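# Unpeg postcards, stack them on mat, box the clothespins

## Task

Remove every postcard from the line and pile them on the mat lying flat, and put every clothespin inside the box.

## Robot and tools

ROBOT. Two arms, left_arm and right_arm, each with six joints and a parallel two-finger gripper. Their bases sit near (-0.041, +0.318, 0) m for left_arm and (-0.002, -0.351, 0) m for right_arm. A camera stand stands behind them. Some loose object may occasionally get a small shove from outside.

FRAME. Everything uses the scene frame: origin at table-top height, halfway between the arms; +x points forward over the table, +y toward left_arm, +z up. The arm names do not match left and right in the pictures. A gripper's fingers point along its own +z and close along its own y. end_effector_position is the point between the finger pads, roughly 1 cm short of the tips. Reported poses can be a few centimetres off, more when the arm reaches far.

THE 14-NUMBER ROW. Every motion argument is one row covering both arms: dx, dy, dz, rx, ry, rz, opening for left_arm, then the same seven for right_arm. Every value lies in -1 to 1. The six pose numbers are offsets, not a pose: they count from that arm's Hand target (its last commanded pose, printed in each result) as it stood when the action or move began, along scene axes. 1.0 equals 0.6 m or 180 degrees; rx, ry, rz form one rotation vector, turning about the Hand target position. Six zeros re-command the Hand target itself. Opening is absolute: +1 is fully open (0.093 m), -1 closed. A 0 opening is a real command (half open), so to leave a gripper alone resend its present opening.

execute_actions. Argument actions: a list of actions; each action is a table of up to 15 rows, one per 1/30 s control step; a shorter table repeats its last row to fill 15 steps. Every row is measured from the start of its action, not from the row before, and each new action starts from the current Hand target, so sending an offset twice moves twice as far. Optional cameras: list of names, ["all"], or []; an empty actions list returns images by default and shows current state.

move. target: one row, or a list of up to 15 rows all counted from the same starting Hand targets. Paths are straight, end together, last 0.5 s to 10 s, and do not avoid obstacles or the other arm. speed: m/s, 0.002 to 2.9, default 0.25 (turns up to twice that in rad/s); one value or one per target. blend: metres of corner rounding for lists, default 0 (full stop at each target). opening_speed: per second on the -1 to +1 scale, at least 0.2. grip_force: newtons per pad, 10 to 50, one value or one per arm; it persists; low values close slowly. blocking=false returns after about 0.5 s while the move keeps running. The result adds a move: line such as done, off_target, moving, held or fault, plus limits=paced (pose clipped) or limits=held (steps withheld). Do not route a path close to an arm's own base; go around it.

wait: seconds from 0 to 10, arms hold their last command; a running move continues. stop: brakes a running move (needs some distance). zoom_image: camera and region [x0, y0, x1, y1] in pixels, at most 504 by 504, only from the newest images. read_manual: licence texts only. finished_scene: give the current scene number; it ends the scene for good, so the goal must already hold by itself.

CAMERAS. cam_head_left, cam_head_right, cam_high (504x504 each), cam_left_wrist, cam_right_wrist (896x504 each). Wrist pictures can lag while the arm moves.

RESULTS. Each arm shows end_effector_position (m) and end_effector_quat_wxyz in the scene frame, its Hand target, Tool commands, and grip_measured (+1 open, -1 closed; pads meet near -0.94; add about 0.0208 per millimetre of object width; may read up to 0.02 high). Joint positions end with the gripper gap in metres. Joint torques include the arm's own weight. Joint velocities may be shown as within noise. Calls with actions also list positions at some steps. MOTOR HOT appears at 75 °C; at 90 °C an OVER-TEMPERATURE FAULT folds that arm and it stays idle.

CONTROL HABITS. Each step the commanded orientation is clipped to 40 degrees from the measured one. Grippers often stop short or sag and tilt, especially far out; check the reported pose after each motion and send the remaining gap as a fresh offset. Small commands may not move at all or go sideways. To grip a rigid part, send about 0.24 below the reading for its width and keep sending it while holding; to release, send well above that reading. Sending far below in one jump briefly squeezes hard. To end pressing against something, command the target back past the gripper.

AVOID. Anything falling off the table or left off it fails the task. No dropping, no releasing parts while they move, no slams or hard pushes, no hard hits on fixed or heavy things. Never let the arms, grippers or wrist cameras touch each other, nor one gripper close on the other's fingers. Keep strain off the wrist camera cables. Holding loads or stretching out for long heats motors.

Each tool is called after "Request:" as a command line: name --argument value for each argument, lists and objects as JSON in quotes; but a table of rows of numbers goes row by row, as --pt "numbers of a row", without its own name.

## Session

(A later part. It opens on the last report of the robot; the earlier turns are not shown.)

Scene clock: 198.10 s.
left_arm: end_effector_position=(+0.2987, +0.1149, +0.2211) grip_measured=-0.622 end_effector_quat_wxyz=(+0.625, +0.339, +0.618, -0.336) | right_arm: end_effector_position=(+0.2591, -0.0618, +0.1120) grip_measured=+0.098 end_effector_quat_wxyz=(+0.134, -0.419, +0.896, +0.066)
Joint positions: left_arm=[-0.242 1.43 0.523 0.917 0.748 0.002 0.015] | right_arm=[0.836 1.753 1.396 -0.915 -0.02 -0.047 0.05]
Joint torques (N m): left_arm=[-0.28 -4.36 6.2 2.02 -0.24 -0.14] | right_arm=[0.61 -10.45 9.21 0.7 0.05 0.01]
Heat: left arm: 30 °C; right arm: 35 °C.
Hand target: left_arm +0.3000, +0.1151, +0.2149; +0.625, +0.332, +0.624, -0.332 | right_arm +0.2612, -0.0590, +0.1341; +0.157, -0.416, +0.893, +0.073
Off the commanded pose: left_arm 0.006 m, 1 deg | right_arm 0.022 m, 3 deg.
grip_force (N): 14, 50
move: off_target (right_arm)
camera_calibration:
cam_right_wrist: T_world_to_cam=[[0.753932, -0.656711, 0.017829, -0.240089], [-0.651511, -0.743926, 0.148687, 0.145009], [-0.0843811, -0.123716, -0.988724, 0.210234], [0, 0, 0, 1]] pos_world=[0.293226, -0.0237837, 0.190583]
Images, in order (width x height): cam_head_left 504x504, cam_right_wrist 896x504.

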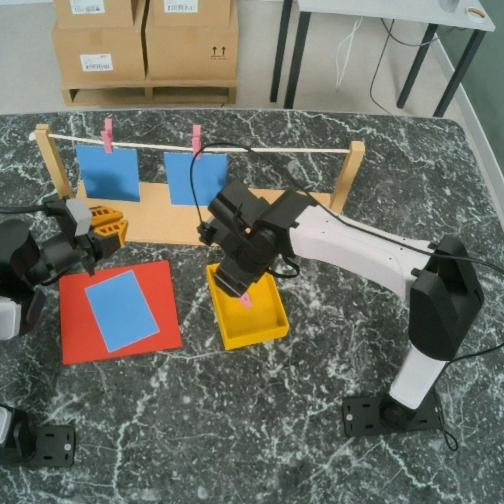

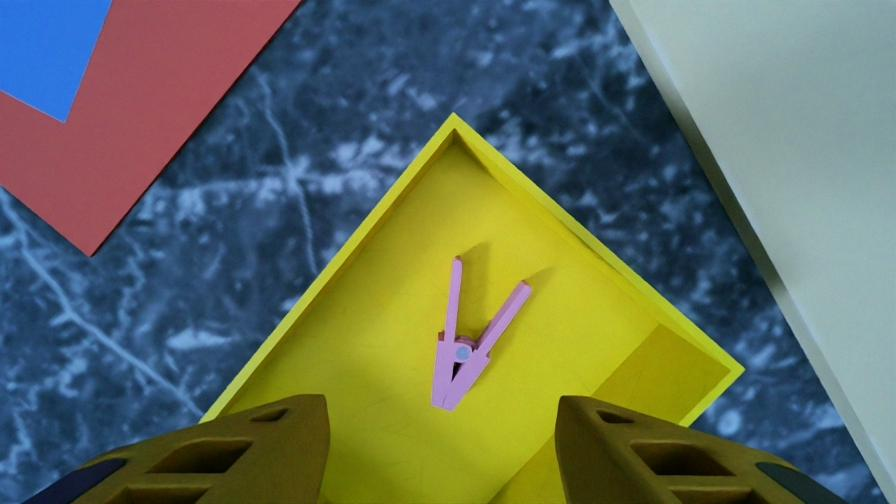

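Request:
move --pt "0.0883 -0.0902 0 0 0 0.0333 -0.55 0.0147 -0.1683 0.4765 0.235 -0.1497 0.078 0.1" --pt "0.0883 -0.0902 0 0 0 0.0333 -0.55 0.2073 0.0123 0.4032 0.258 -0.1122 0.1714 0.1" --speed '[0.35, 0.25]' --blend '[0.03, 0]' --cameras '["cam_head_left", "cam_left_wrist", "cam_right_wrist"]'

Scene clock: 203.77 s.
left_arm: end_effector_position=(+0.3460, +0.0626, +0.2093) grip_measured=-0.552 end_effector_quat_wxyz=(+0.632, +0.305, +0.644, -0.305) | right_arm: end_effector_position=(+0.3849, -0.0557, +0.3764) grip_measured=+0.098 end_effector_quat_wxyz=(+0.433, -0.537, +0.619, +0.375)
Joint positions: left_arm=[-0.413 1.652 0.706 0.929 0.474 0.001 0.019] | right_arm=[0.372 1.909 2.149 -0.889 -0.965 -0.558 0.05]
Joint torques (N m): left_arm=[-0.16 -6.28 9.66 2.1 -0.24 -0.14] | right_arm=[0.65 -6.74 9.26 1.28 -0.51 -0.15]
Heat: left arm: 30 °C; right arm: 35 °C.
Hand target: left_arm +0.3530, +0.0610, +0.2148; +0.641, +0.299, +0.641, -0.299 | right_arm +0.3856, -0.0517, +0.3760; +0.430, -0.543, +0.614, +0.379
Off the commanded pose: left_arm 0.009 m, 1 deg | right_arm 0.004 m, 1 deg.
grip_force (N): 14, 50
move: done
camera_calibration:
cam_left_wrist: T_world_to_cam=[[-0.772457, -0.635062, -0.00245164, 0.309746], [-0.261914, 0.322091, -0.909757, 0.302281], [0.578542, -0.702107, -0.415133, 0.0184145], [0, 0, 0, 1]] pos_world=[0.307784, 0.112275, 0.283407]
cam_right_wrist: T_world_to_cam=[[0.984933, -0.172902, -0.0035645, -0.389509], [-0.126401, -0.705667, -0.697178, 0.310632], [0.118028, 0.687124, -0.716889, 0.348004], [0, 0, 0, 1]] pos_world=[0.38183, -0.0872662, 0.464657]
Images, in order (width x height): cam_head_left 504x504, cam_left_wrist 896x504, cam_right_wrist 896x504.

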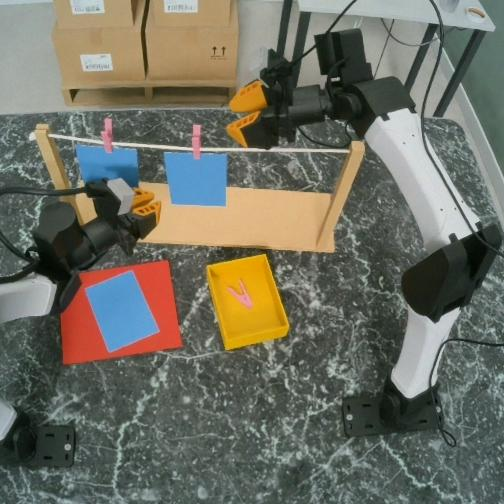

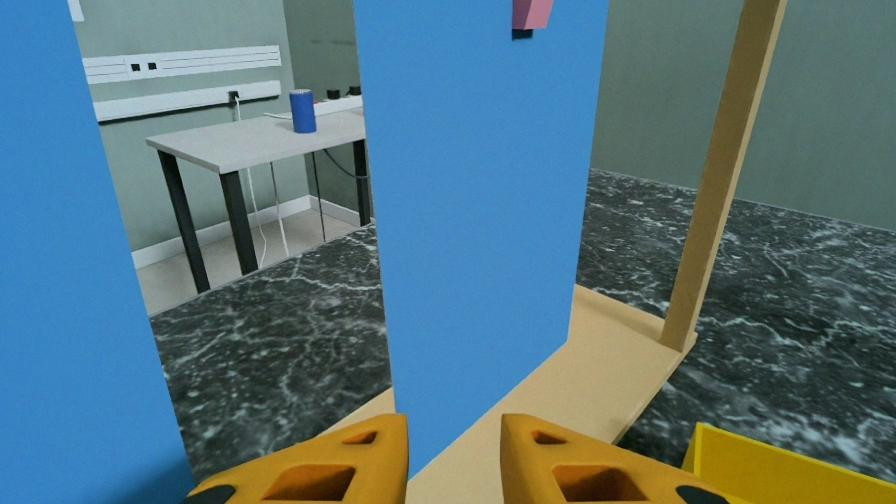

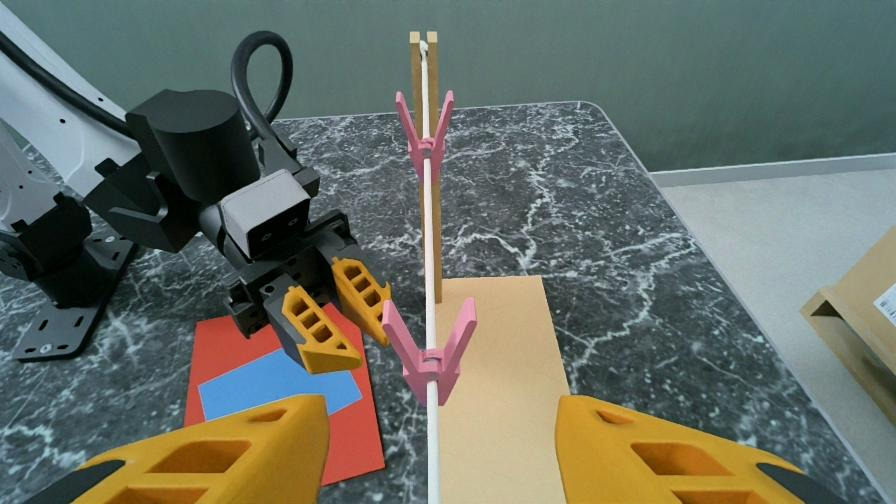

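Request:
move --target '[0.0573, -0.0292, 0.0078, 0, 0, 0, -0.6, 0.0005, 0.0808, -0.0482, 0, 0, 0, 0.1]' --speed '[0.1]' --cameras '["cam_left_wrist", "cam_right_wrist"]'

Scene clock: 208.63 s.
left_arm: end_effector_position=(+0.3810, +0.0458, +0.2181) grip_measured=-0.598 end_effector_quat_wxyz=(+0.638, +0.305, +0.638, -0.304) | right_arm: end_effector_position=(+0.3802, -0.0076, +0.3553) grip_measured=+0.098 end_effector_quat_wxyz=(+0.431, -0.544, +0.612, +0.380)
Joint positions: left_arm=[-0.417 1.77 0.873 0.896 0.469 0.001 0.017] | right_arm=[0.482 1.921 2.05 -0.701 -0.893 -0.47 0.05]
Joint torques (N m): left_arm=[-0.25 -7.56 9.88 1.95 -0.25 -0.15] | right_arm=[0.54 -7.39 6.69 1.66 -0.3 0.01]
Heat: left arm: 30 °C; right arm: 35 °C.
Hand target: left_arm +0.3874, +0.0435, +0.2197; +0.641, +0.299, +0.640, -0.299 | right_arm +0.3859, -0.0032, +0.3471; +0.430, -0.543, +0.614, +0.379
Off the commanded pose: left_arm 0.007 m, 1 deg | right_arm 0.011 m, 0 deg.
grip_force (N): 14, 50
move: off_target (right_arm)
camera_calibration:
cam_left_wrist: T_world_to_cam=[[-0.771399, -0.636279, -0.00963863, 0.327299], [-0.249024, 0.315776, -0.915572, 0.321562], [0.585603, -0.703871, -0.402038, -0.0153892], [0, 0, 0, 1]] pos_world=[0.341567, 0.0958799, 0.291381]
cam_right_wrist: T_world_to_cam=[[0.988379, -0.152011, 0.000761264, -0.379253], [-0.107929, -0.705265, -0.70068, 0.323427], [0.107048, 0.692455, -0.713476, 0.303398], [0, 0, 0, 1]] pos_world=[0.377274, -0.0396381, 0.443375]
Images, in order (width x height): cam_left_wrist 896x504, cam_right_wrist 896x504.

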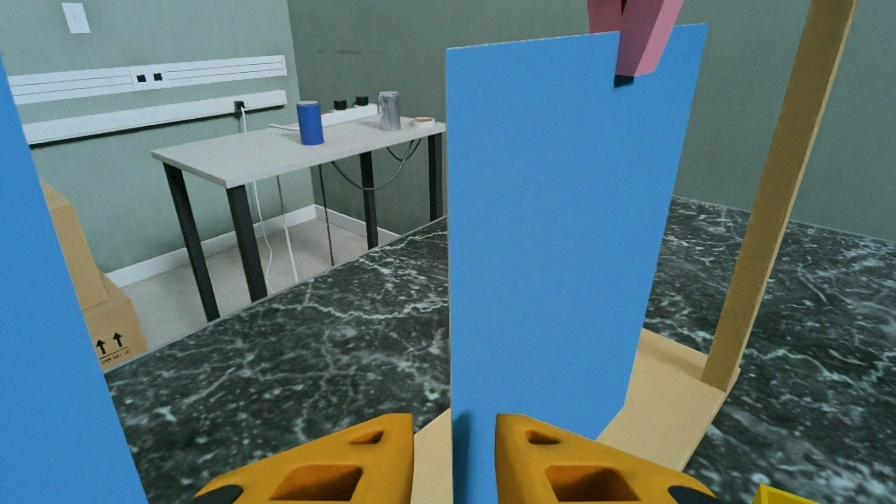

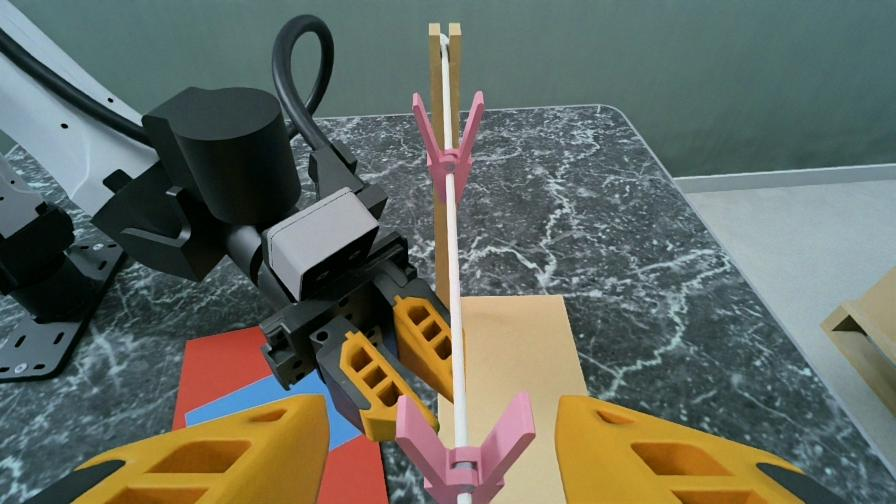

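Request:
move --target '[0.017, -0.0142, -0.0043, 0, 0, 0, -0.6, 0.0113, 0.0315, -0.023, 0, 0, 0, 0.1]' --speed '[0.08]' --cameras '["cam_left_wrist", "cam_right_wrist"]'

Scene clock: 210.77 s.
left_arm: end_effector_position=(+0.3911, +0.0372, +0.2156) grip_measured=-0.598 end_effector_quat_wxyz=(+0.638, +0.305, +0.638, -0.304) | right_arm: end_effector_position=(+0.3877, +0.0106, +0.3408) grip_measured=+0.098 end_effector_quat_wxyz=(+0.430, -0.543, +0.613, +0.380)
Joint positions: left_arm=[-0.427 1.818 0.924 0.894 0.459 0.001 0.017] | right_arm=[0.512 1.963 2.044 -0.636 -0.866 -0.444 0.05]
Joint torques (N m): left_arm=[-0.27 -7.99 9.91 1.96 -0.25 -0.14] | right_arm=[0.66 -7.75 7.2 1.68 -0.22 -0.04]
Heat: left arm: 30 °C; right arm: 35 °C.
Hand target: left_arm +0.3976, +0.0349, +0.2171; +0.641, +0.299, +0.640, -0.299 | right_arm +0.3925, +0.0157, +0.3335; +0.430, -0.543, +0.614, +0.379
Off the commanded pose: left_arm 0.007 m, 1 deg | right_arm 0.010 m, 0 deg.
grip_force (N): 14, 50
move: done
camera_calibration:
cam_left_wrist: T_world_to_cam=[[-0.771912, -0.635659, -0.00947983, 0.329754], [-0.249075, 0.316117, -0.915441, 0.32448], [0.584905, -0.704278, -0.402341, -0.0280529], [0, 0, 0, 1]] pos_world=[0.351769, 0.0872802, 0.288881]
cam_right_wrist: T_world_to_cam=[[0.988204, -0.153136, -0.00169547, -0.382976], [-0.110614, -0.706058, -0.699462, 0.327563], [0.105916, 0.691398, -0.714668, 0.280549], [0, 0, 0, 1]] pos_world=[0.384977, -0.0213397, 0.428968]
Images, in order (width x height): cam_left_wrist 896x504, cam_right_wrist 896x504.

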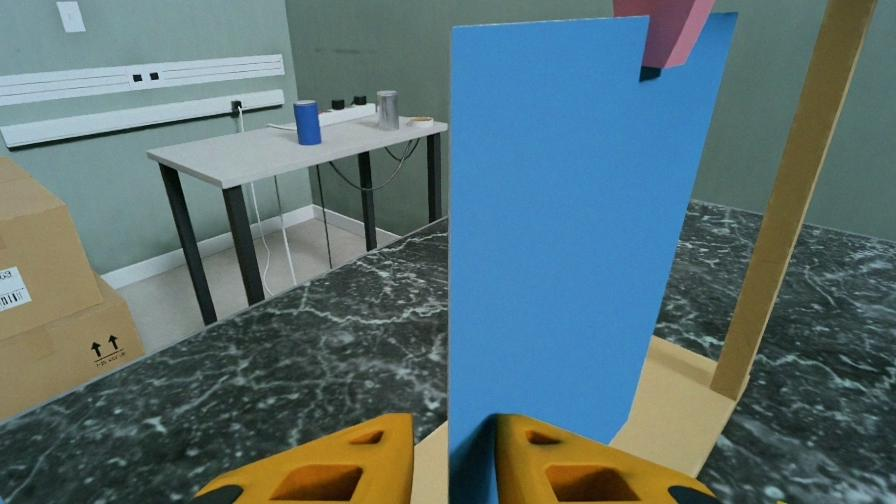

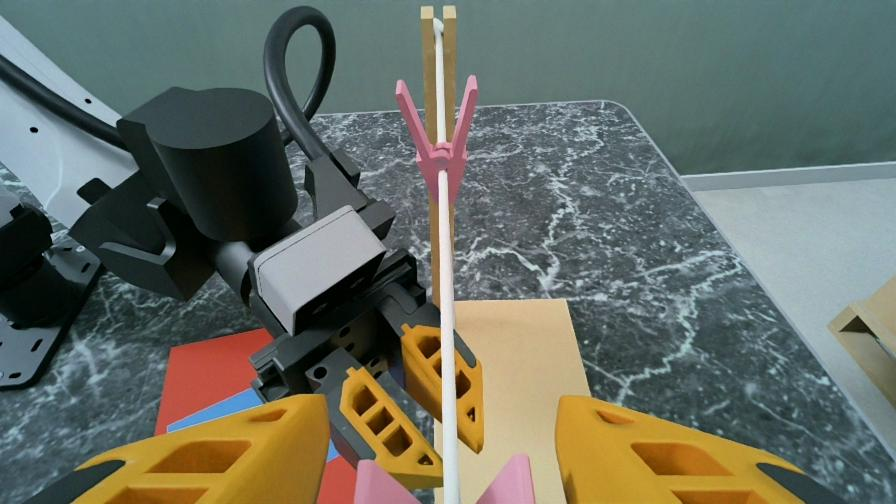

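Request:
move --target '[0, 0, 0, 0, 0, 0, -0.8, 0, 0, 0, 0, 0, 0, -0.33]' --opening_speed 0.5 --grip_force '[12, 50]' --cameras '["cam_left_wrist", "cam_right_wrist"]'

Scene clock: 213.07 s.
left_arm: end_effector_position=(+0.3912, +0.0372, +0.2156) grip_measured=-0.798 end_effector_quat_wxyz=(+0.638, +0.305, +0.638, -0.304) | right_arm: end_effector_position=(+0.3878, +0.0106, +0.3409) grip_measured=-0.325 end_effector_quat_wxyz=(+0.431, -0.543, +0.613, +0.380)
Joint positions: left_arm=[-0.427 1.818 0.924 0.894 0.459 0.001 0.007] | right_arm=[0.512 1.963 2.044 -0.635 -0.866 -0.443 0.03]
Joint torques (N m): left_arm=[-0.27 -7.99 9.89 1.95 -0.25 -0.14] | right_arm=[0.68 -7.76 7.19 1.67 -0.26 0]
Heat: left arm: 30 °C; right arm: 35 °C.
Hand target: left_arm +0.3976, +0.0349, +0.2171; +0.641, +0.299, +0.640, -0.299 | right_arm +0.3925, +0.0157, +0.3334; +0.430, -0.543, +0.614, +0.379
Off the commanded pose: left_arm 0.007 m, 1 deg | right_arm 0.010 m, 0 deg.
grip_force (N): 12, 50
move: done
camera_calibration:
cam_left_wrist: T_world_to_cam=[[-0.77161, -0.636026, -0.00945823, 0.329736], [-0.24925, 0.315997, -0.915435, 0.324518], [0.585229, -0.704001, -0.402355, -0.0281159], [0, 0, 0, 1]] pos_world=[0.351768, 0.0873799, 0.288881]
cam_right_wrist: T_world_to_cam=[[0.98814, -0.153553, -0.00106299, -0.383332], [-0.11042, -0.705726, -0.699827, 0.327735], [0.106711, 0.691644, -0.714312, 0.280157], [0, 0, 0, 1]] pos_world=[0.385078, -0.0213402, 0.42907]
Images, in order (width x height): cam_left_wrist 896x504, cam_right_wrist 896x504.

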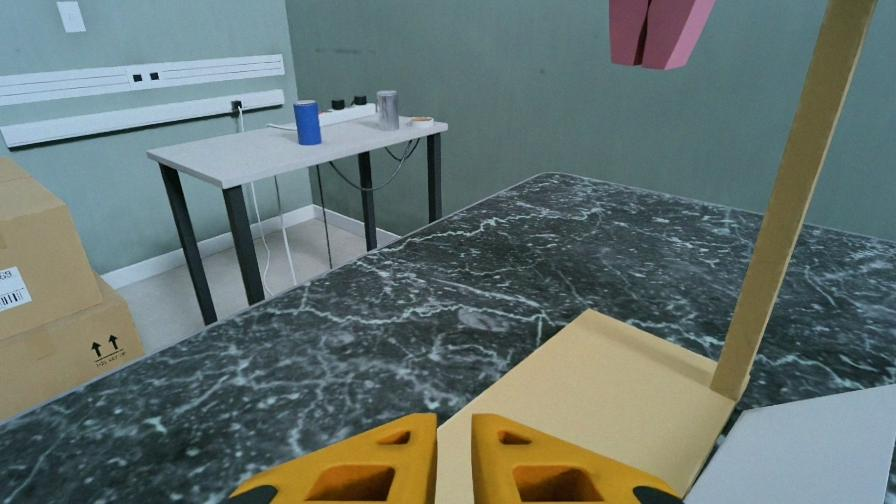

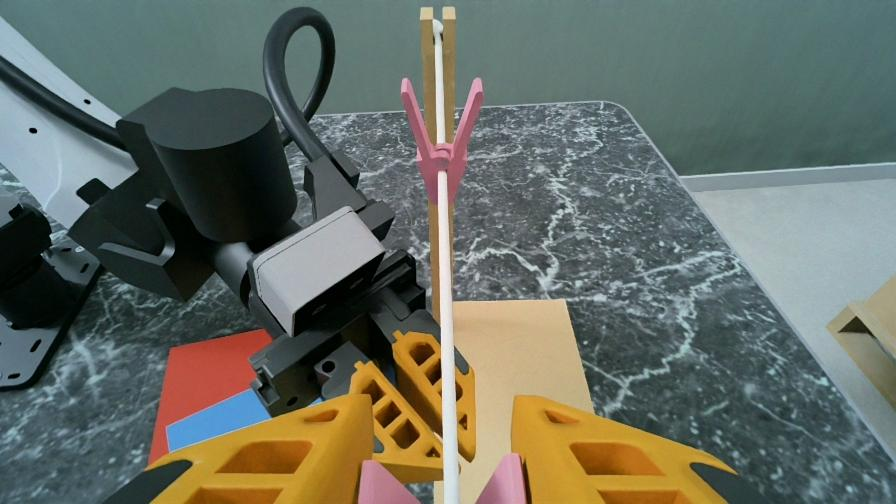

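Request:
execute_actions --actions '[]' --cameras '["cam_left_wrist", "cam_head_left", "cam_head_right"]'

Request:
zoom_image --camera "cam_head_left" --region '[90, 100, 310, 320]'

Scene clock: 213.40 s.
left_arm: end_effector_position=(+0.3912, +0.0372, +0.2156) grip_measured=-0.798 end_effector_quat_wxyz=(+0.638, +0.305, +0.638, -0.304) | right_arm: end_effector_position=(+0.3878, +0.0106, +0.3409) grip_measured=-0.325 end_effector_quat_wxyz=(+0.431, -0.543, +0.613, +0.380)
Joint positions: left_arm=[-0.427 1.818 0.924 0.894 0.459 0.001 0.007] | right_arm=[0.512 1.963 2.044 -0.635 -0.866 -0.443 0.03]
Joint velocities: within noise
Joint torques (N m): left_arm=[-0.28 -8.01 9.87 1.95 -0.25 -0.14] | right_arm=[0.65 -7.76 7.09 1.69 -0.25 -0.01]
Heat: left arm: 30 °C; right arm: 35 °C.
Hand target: left_arm +0.3976, +0.0349, +0.2171; +0.641, +0.299, +0.640, -0.299 | right_arm +0.3925, +0.0157, +0.3334; +0.430, -0.543, +0.614, +0.379
Tool commands: left_gripper/opening=-0.8 right_gripper/opening=-0.33
Off the commanded pose: left_arm 0.007 m, 1 deg | right_arm 0.010 m, 0 deg.
grip_force (N): 12, 50
camera_calibration:
cam_left_wrist: T_world_to_cam=[[-0.77161, -0.636026, -0.00945823, 0.329736], [-0.24925, 0.315997, -0.915435, 0.324518], [0.585229, -0.704001, -0.402355, -0.0281159], [0, 0, 0, 1]] pos_world=[0.351768, 0.0873799, 0.288881]
Images, in order (width x height): cam_head_left 504x504, cam_head_right 504x504, cam_left_wrist 896x504.

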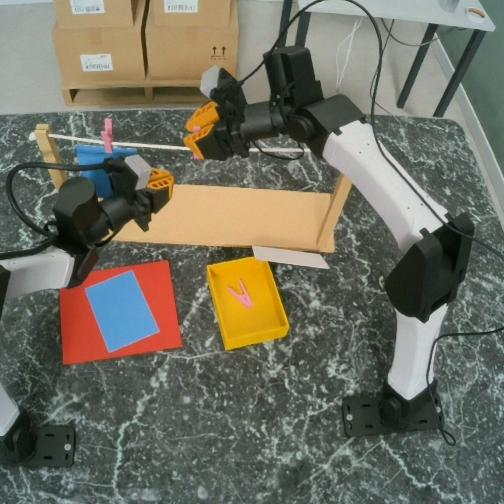

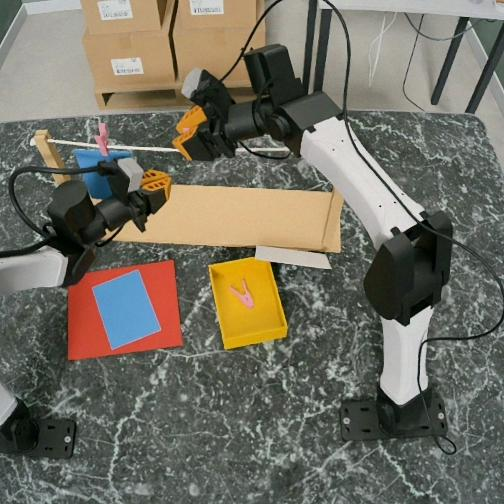

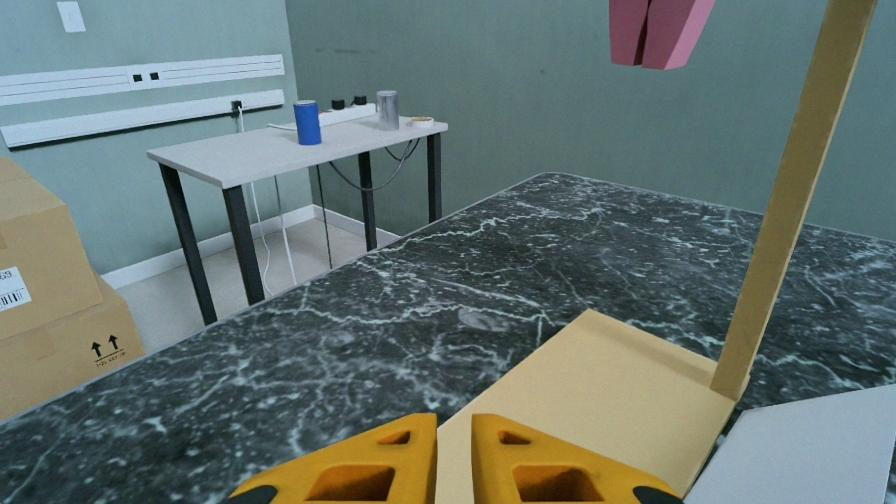

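Scaled by 2.291 from the camera's 504x504 image, which has a finer 720x720 frame.

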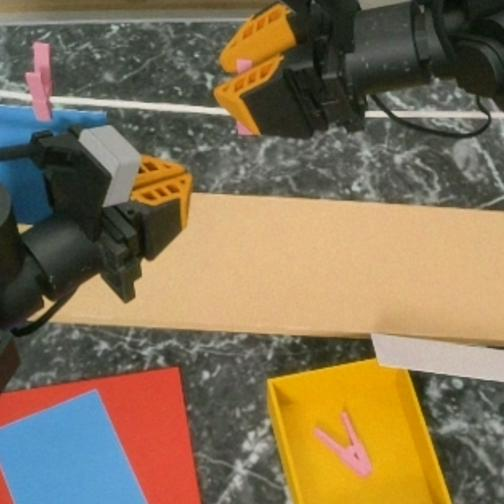

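Request:
execute_actions --actions '[]' --cameras '["cam_left_wrist", "cam_head_left", "cam_high"]'

Request:
zoom_image --camera "cam_head_left" --region '[190, 220, 350, 360]'

Request:
zoom_image --camera "cam_high" --region '[140, 180, 340, 380]'

Scene clock: 217.23 s.
left_arm: end_effector_position=(+0.3912, +0.0372, +0.2156) grip_measured=-0.798 end_effector_quat_wxyz=(+0.638, +0.305, +0.638, -0.304) | right_arm: end_effector_position=(+0.3878, +0.0106, +0.3409) grip_measured=-0.325 end_effector_quat_wxyz=(+0.431, -0.543, +0.613, +0.380)
Joint positions: left_arm=[-0.427 1.818 0.924 0.894 0.459 0.001 0.007] | right_arm=[0.512 1.963 2.044 -0.635 -0.866 -0.443 0.03]
Joint velocities: within noise
Joint torques (N m): left_arm=[-0.27 -7.97 9.87 1.95 -0.25 -0.14] | right_arm=[0.68 -7.68 7.05 1.69 -0.25 0.02]
Heat: left arm: 31 °C; right arm: 35 °C.
Hand target: left_arm +0.3976, +0.0349, +0.2171; +0.641, +0.299, +0.640, -0.299 | right_arm +0.3925, +0.0157, +0.3334; +0.430, -0.543, +0.614, +0.379
Tool commands: left_gripper/opening=-0.8 right_gripper/opening=-0.33
Off the commanded pose: left_arm 0.007 m, 1 deg | right_arm 0.010 m, 0 deg.
grip_force (N): 12, 50
camera_calibration:
cam_left_wrist: T_world_to_cam=[[-0.77161, -0.636026, -0.00945823, 0.329736], [-0.24925, 0.315997, -0.915435, 0.324518], [0.585229, -0.704001, -0.402355, -0.0281159], [0, 0, 0, 1]] pos_world=[0.351768, 0.0873799, 0.288881]
Images, in order (width x height): cam_head_left 504x504, cam_high 504x504, cam_left_wrist 896x504.

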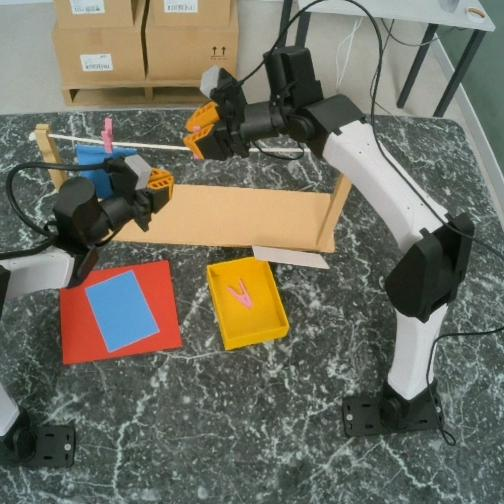

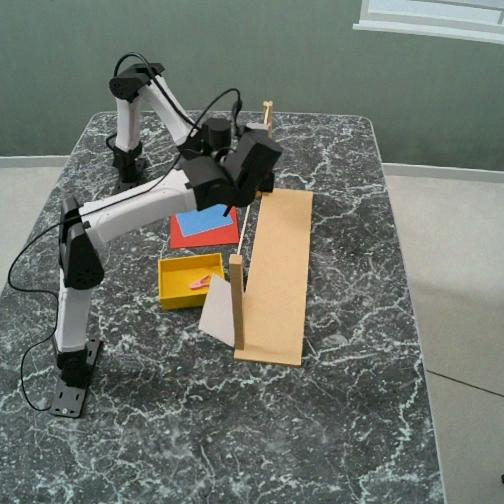

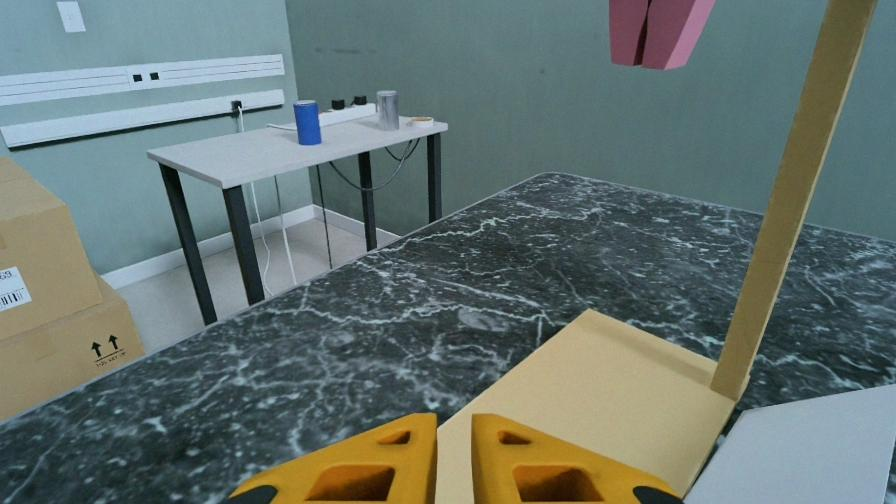

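Scaled by 3.150 from the camera's 504x504 image, which has a finer 720x720 frame.

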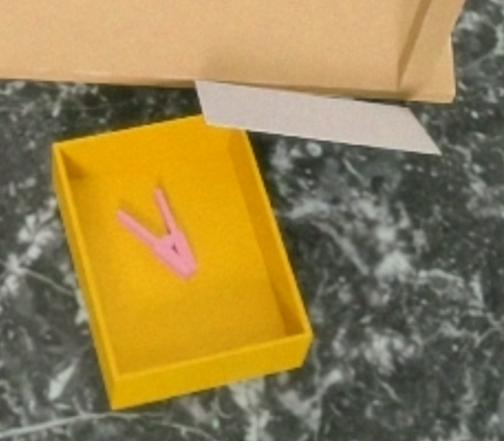

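Scaled by 2.520 from the camera's 504x504 image, which has a finer 720x720 frame.

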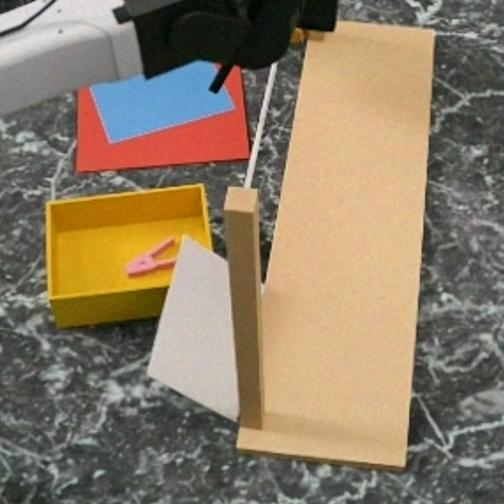

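Request:
move --pt "0 0 0 0 0 0 -0.5 0 0 0 0 0 0 -0.76" --pt "-0.1072 0.1277 0 0 0 0 -0.5 0 0 0.1125 0.044 -0.0062 0 -0.76" --opening_speed 0.6 --speed '[0.2, 0.12]' --cameras '["cam_right_wrist", "cam_head_left"]'

Request:
zoom_image --camera "cam_head_left" --region '[130, 60, 310, 200]'

Scene clock: 229.23 s.
left_arm: end_effector_position=(+0.3374, +0.1094, +0.2116) grip_measured=-0.502 end_effector_quat_wxyz=(+0.636, +0.298, +0.647, -0.298) | right_arm: end_effector_position=(+0.3861, +0.0149, +0.3959) grip_measured=-0.760 end_effector_quat_wxyz=(+0.463, -0.515, +0.591, +0.415)
Joint positions: left_arm=[-0.285 1.548 0.609 0.922 0.581 0.001 0.021] | right_arm=[0.512 1.97 2.159 -0.57 -0.909 -0.292 0.009]
Joint torques (N m): left_arm=[0.68 -8.2 6.08 2.08 0.08 -0.14] | right_arm=[-0.38 -7.42 9.39 1.73 -0.35 -0.01]
Heat: left arm: 32 °C; right arm: 35 °C.
Hand target: left_arm +0.3333, +0.1116, +0.2170; +0.641, +0.299, +0.641, -0.299 | right_arm +0.3926, +0.0157, +0.4008; +0.472, -0.515, +0.582, +0.415
Off the commanded pose: left_arm 0.007 m, 1 deg | right_arm 0.008 m, 1 deg.
grip_force (N): 12, 50
move: done
camera_calibration:
cam_right_wrist: T_world_to_cam=[[0.987415, -0.156726, -0.0211868, -0.372658], [-0.114743, -0.617742, -0.777965, 0.400396], [0.108839, 0.770605, -0.62795, 0.28041], [0, 0, 0, 1]] pos_world=[0.38339, -0.0271491, 0.479682]
Images, in order (width x height): cam_head_left 504x504, cam_right_wrist 896x504.

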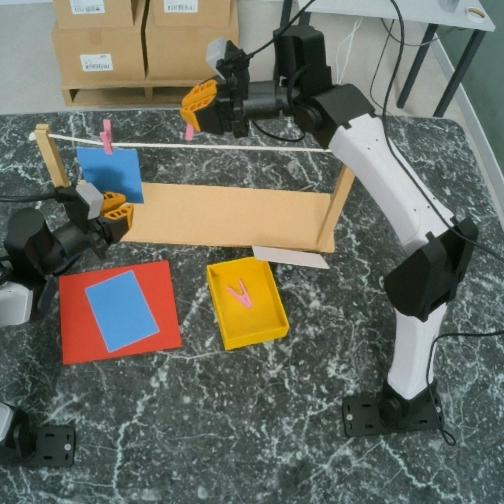

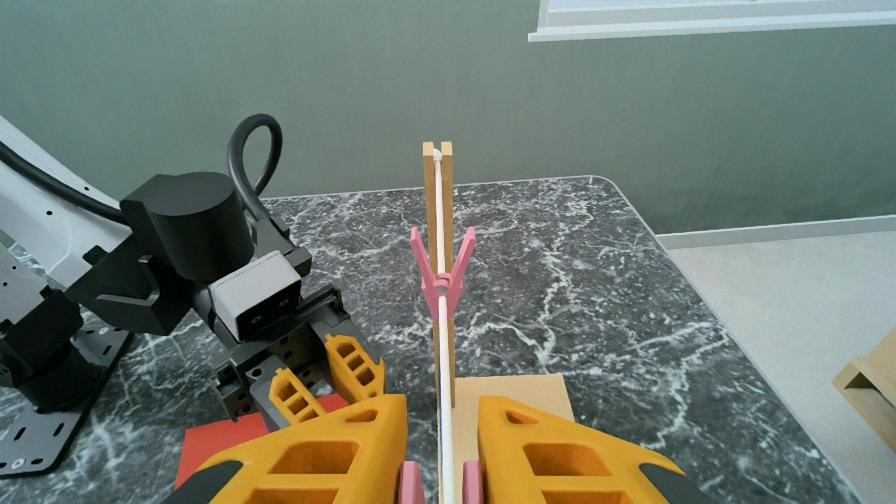

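Scaled by 2.800 from the camera's 504x504 image, which has a finer 720x720 frame.

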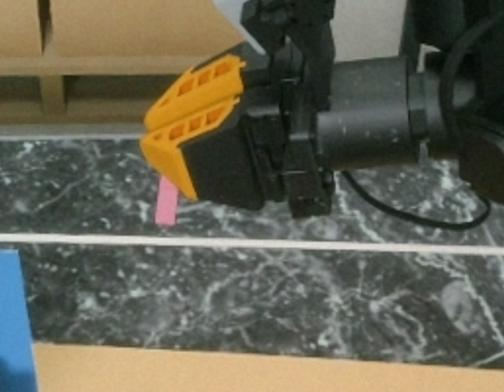

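Request:
move --pt "-0.1638 0.0223 0.3383 0.094 0.0599 -0.0825 0.1 -0.171 -0.1095 -0.0013 -0.1233 0.0354 -0.0986 -0.76" --pt "-0.1638 0.0223 0.3383 0.094 0.0599 -0.0825 0.1 -0.296 -0.1928 -0.418 -0.2993 0.1301 -0.1672 -0.76" --pt "-0.1638 0.0223 0.3383 0.094 0.0599 -0.0825 0.1 -0.296 -0.1928 -0.588 -0.2993 0.1301 -0.1672 -0.76" --pt "-0.1638 0.0223 0.3383 0.094 0.0599 -0.0825 0.1 -0.296 -0.1928 -0.588 -0.2993 0.1301 -0.1672 0.1" --speed '[0.3, 0.3, 0.12, 0.12]' --blend '[0.03, 0.02, 0, 0]' --opening_speed 0.8 --cameras '["cam_right_wrist", "cam_head_left"]'

Scene clock: 236.97 s.
left_arm: end_effector_position=(+0.2344, +0.1254, +0.4146) grip_measured=+0.098 end_effector_quat_wxyz=(+0.478, +0.434, +0.696, -0.315) | right_arm: end_effector_position=(+0.2154, -0.1016, +0.0543) grip_measured=+0.098 end_effector_quat_wxyz=(+0.159, -0.417, +0.892, +0.075)
Joint positions: left_arm=[-0.227 1.28 1.649 -0.908 0.833 0.391 0.05] | right_arm=[0.856 1.547 0.918 -0.589 -0.01 -0.027 0.05]
Joint torques (N m): left_arm=[-0.06 -3.14 9.55 1.69 0.2 0.05] | right_arm=[0.85 -4.11 5.94 1.11 0.05 0.03]
Heat: left arm: 31 °C; right arm: 35 °C.
Hand target: left_arm +0.2350, +0.1249, +0.4199; +0.484, +0.440, +0.691, -0.308 | right_arm +0.2150, -0.0999, +0.0481; +0.158, -0.417, +0.892, +0.072
Off the commanded pose: left_arm 0.005 m, 1 deg | right_arm 0.006 m, 0 deg.
grip_force (N): 12, 50
move: done; target 4's new opening was sent with right_arm's hand 0.011 m and 1 deg from that target
camera_calibration:
cam_right_wrist: T_world_to_cam=[[0.752371, -0.658392, 0.0214189, -0.232221], [-0.657098, -0.747805, 0.0949188, 0.0993121], [-0.0464766, -0.0854884, -0.995255, 0.140697], [0, 0, 0, 1]] pos_world=[0.246513, -0.0665986, 0.135576]
Images, in order (width x height): cam_head_left 504x504, cam_right_wrist 896x504.

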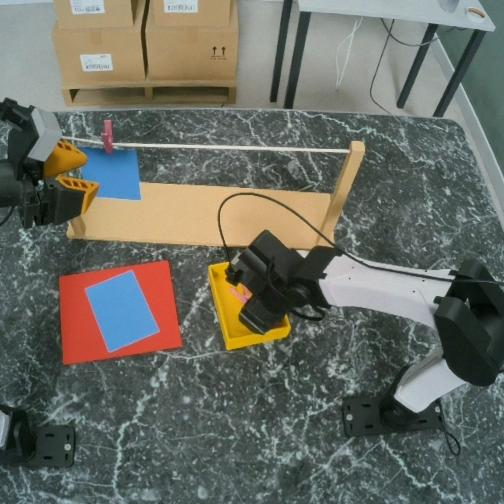

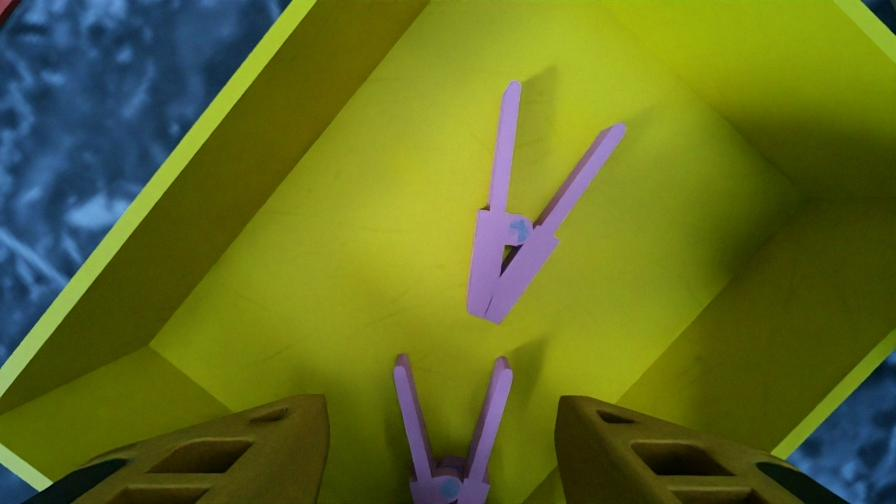

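Request:
move --target '[0,0,0,0,0,0,0.1,0,0,0.22,0,0,0,0.1]' --speed 0.2 --cameras '["all"]'

Scene clock: 240.27 s.
left_arm: end_effector_position=(+0.2344, +0.1254, +0.4146) grip_measured=+0.098 end_effector_quat_wxyz=(+0.478, +0.434, +0.696, -0.315) | right_arm: end_effector_position=(+0.2156, -0.1013, +0.1690) grip_measured=+0.098 end_effector_quat_wxyz=(+0.147, -0.418, +0.894, +0.069)
Joint positions: left_arm=[-0.227 1.28 1.649 -0.908 0.833 0.391 0.05] | right_arm=[0.856 1.503 1.349 -1.091 -0.01 -0.027 0.05]
Joint torques (N m): left_arm=[-0.05 -3.15 9.58 1.68 0.19 0.06] | right_arm=[0.88 -6.43 8.98 0.73 0.04 0.02]
Heat: left arm: 31 °C; right arm: 35 °C.
Hand target: left_arm +0.2350, +0.1249, +0.4199; +0.484, +0.440, +0.691, -0.308 | right_arm +0.2150, -0.1000, +0.1800; +0.158, -0.417, +0.892, +0.072
Off the commanded pose: left_arm 0.005 m, 1 deg | right_arm 0.011 m, 1 deg.
grip_force (N): 12, 50
move: off_target (right_arm)
camera_calibration:
cam_left_wrist: T_world_to_cam=[[-0.902219, -0.431085, 0.0128994, 0.262329], [-0.307289, 0.621566, -0.720576, 0.334211], [0.302611, -0.654081, -0.693256, 0.386312], [0, 0, 0, 1]] pos_world=[0.222476, 0.158031, 0.505254]
cam_right_wrist: T_world_to_cam=[[0.752755, -0.657956, 0.021297, -0.234641], [-0.655207, -0.745693, 0.121019, 0.0841243], [-0.0637441, -0.105052, -0.992422, 0.256156], [0, 0, 0, 1]] pos_world=[0.248074, -0.0647427, 0.249032]

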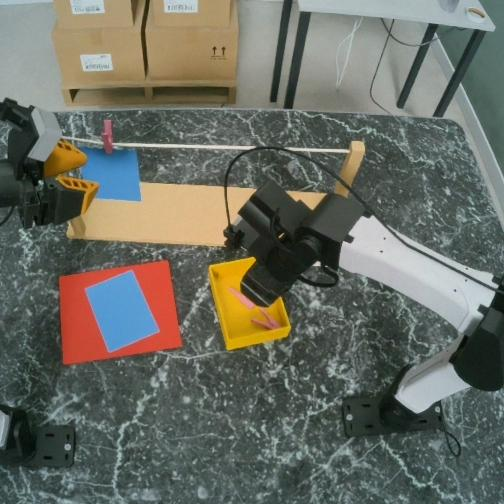

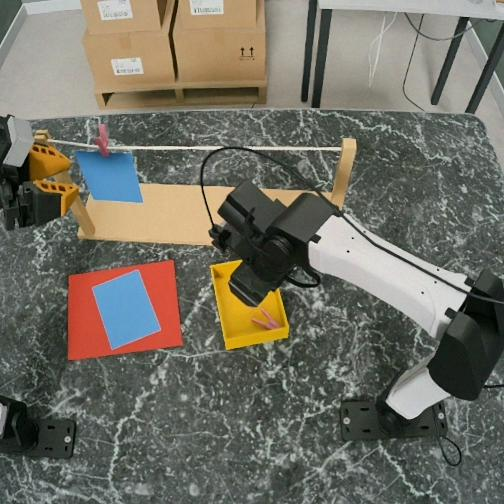

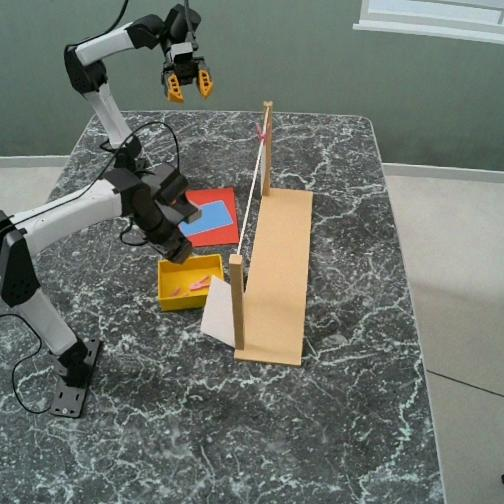

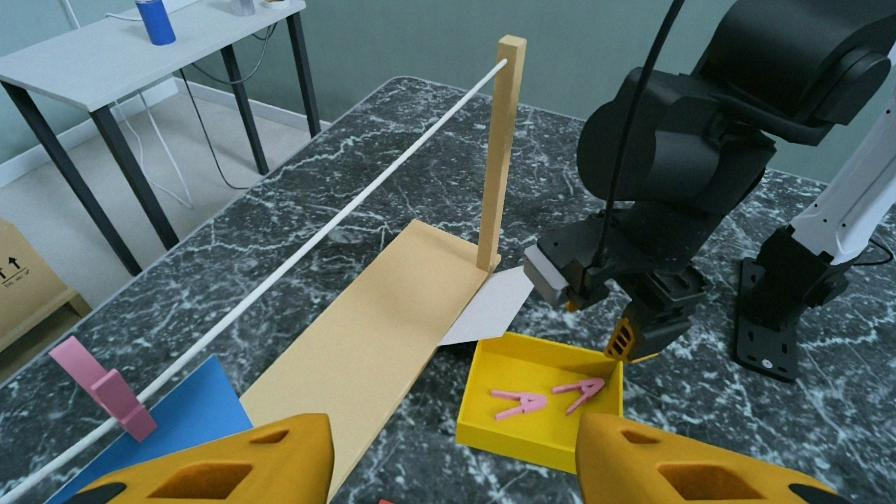

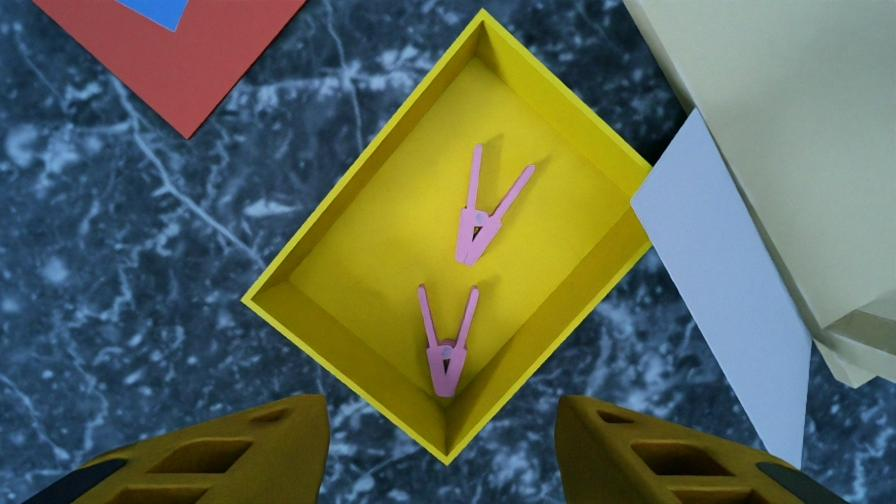

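Request:
zoom_image --camera "cam_high" --region '[150, 220, 290, 360]'

Request:
zoom_image --camera "cam_left_wrist" --region '[400, 220, 680, 460]'

Request:
zoom_image --camera "cam_right_wrist" --region '[580, 60, 896, 504]'

Scaled by 3.600 from the camera's 504x504 image, which has a finer 720x720 frame.

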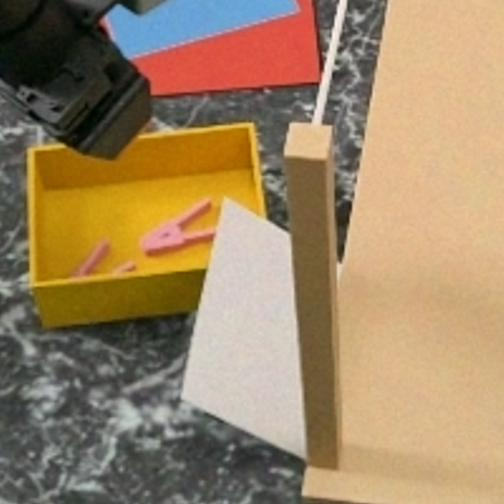

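Scaled by 1.800 from the camera's 896x504 image, which has a finer 1280x720 frame.

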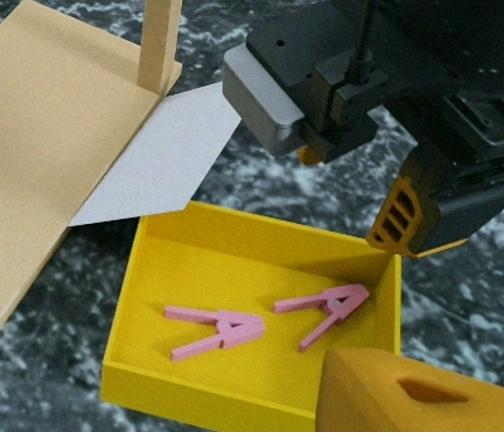

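Scaled by 1.135 from the camera's 896x504 image, which has a finer 1280x720 frame.

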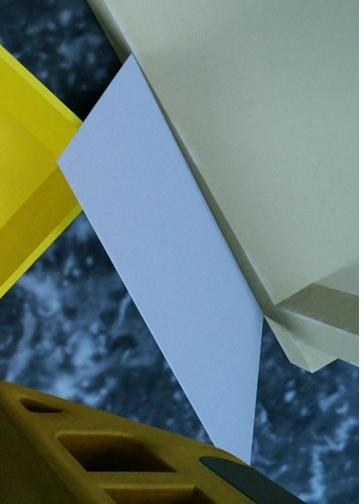

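Request:
move --pt "0 0 0 0 0 0 0.1 0.0083 -0.0833 0.0167 -0.2121 -0.2033 0.1005 -0.45" --pt "0 0 0 0 0 0 0.1 0.0598 -0.127 -0.1167 -0.2121 -0.2033 0.1005 -0.45" --speed 0.3 --blend 0.03 --cameras '["cam_right_wrist","cam_high","cam_left_wrist"]'

Scene clock: 253.67 s.
left_arm: end_effector_position=(+0.2344, +0.1254, +0.4146) grip_measured=+0.098 end_effector_quat_wxyz=(+0.478, +0.434, +0.696, -0.315) | right_arm: end_effector_position=(+0.2494, -0.1762, +0.1055) grip_measured=-0.448 end_effector_quat_wxyz=(+0.256, -0.582, +0.696, -0.333)
Joint positions: left_arm=[-0.227 1.28 1.649 -0.908 0.833 0.391 0.05] | right_arm=[1.022 1.404 0.797 -0.591 0.803 -0.54 0.024]
Joint torques (N m): left_arm=[-0.02 -3.15 9.57 1.68 0.19 0.06] | right_arm=[-0.47 -6.41 5.98 1.02 0.35 -0.06]
Heat: left arm: 32 °C; right arm: 35 °C.
Hand target: left_arm +0.2350, +0.1249, +0.4199; +0.484, +0.440, +0.691, -0.308 | right_arm +0.2509, -0.1761, +0.1100; +0.269, -0.576, +0.700, -0.326
Off the commanded pose: left_arm 0.005 m, 1 deg | right_arm 0.005 m, 2 deg.
grip_force (N): 12, 50
move: done
camera_calibration:
cam_left_wrist: T_world_to_cam=[[-0.902219, -0.431085, 0.0128994, 0.262329], [-0.307289, 0.621566, -0.720576, 0.334211], [0.302611, -0.654081, -0.693256, 0.386312], [0, 0, 0, 1]] pos_world=[0.222476, 0.158031, 0.505254]
cam_right_wrist: T_world_to_cam=[[0.615637, -0.109832, 0.780338, -0.257349], [-0.511207, -0.809266, 0.289406, -0.00679613], [0.599715, -0.577084, -0.554361, -0.107373], [0, 0, 0, 1]] pos_world=[0.219352, -0.0957283, 0.143262]
Images, in order (width x height): cam_high 504x504, cam_left_wrist 896x504, cam_right_wrist 896x504.

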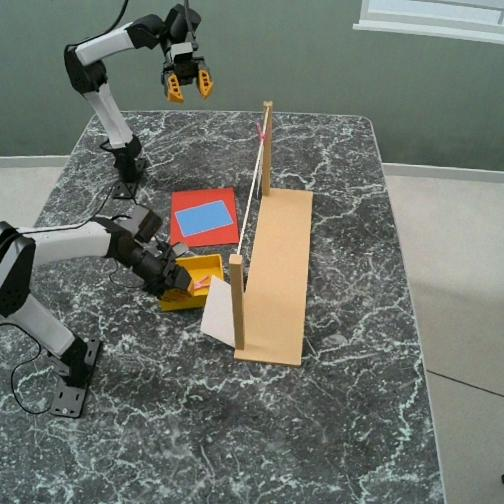

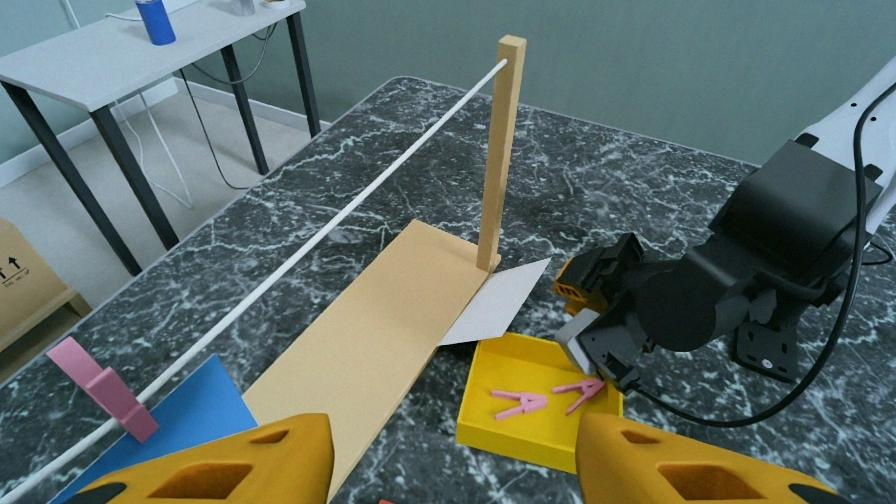

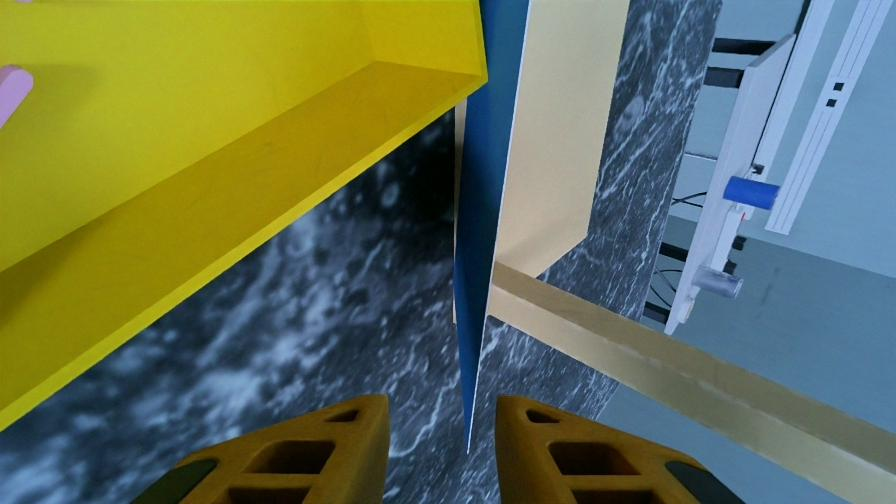

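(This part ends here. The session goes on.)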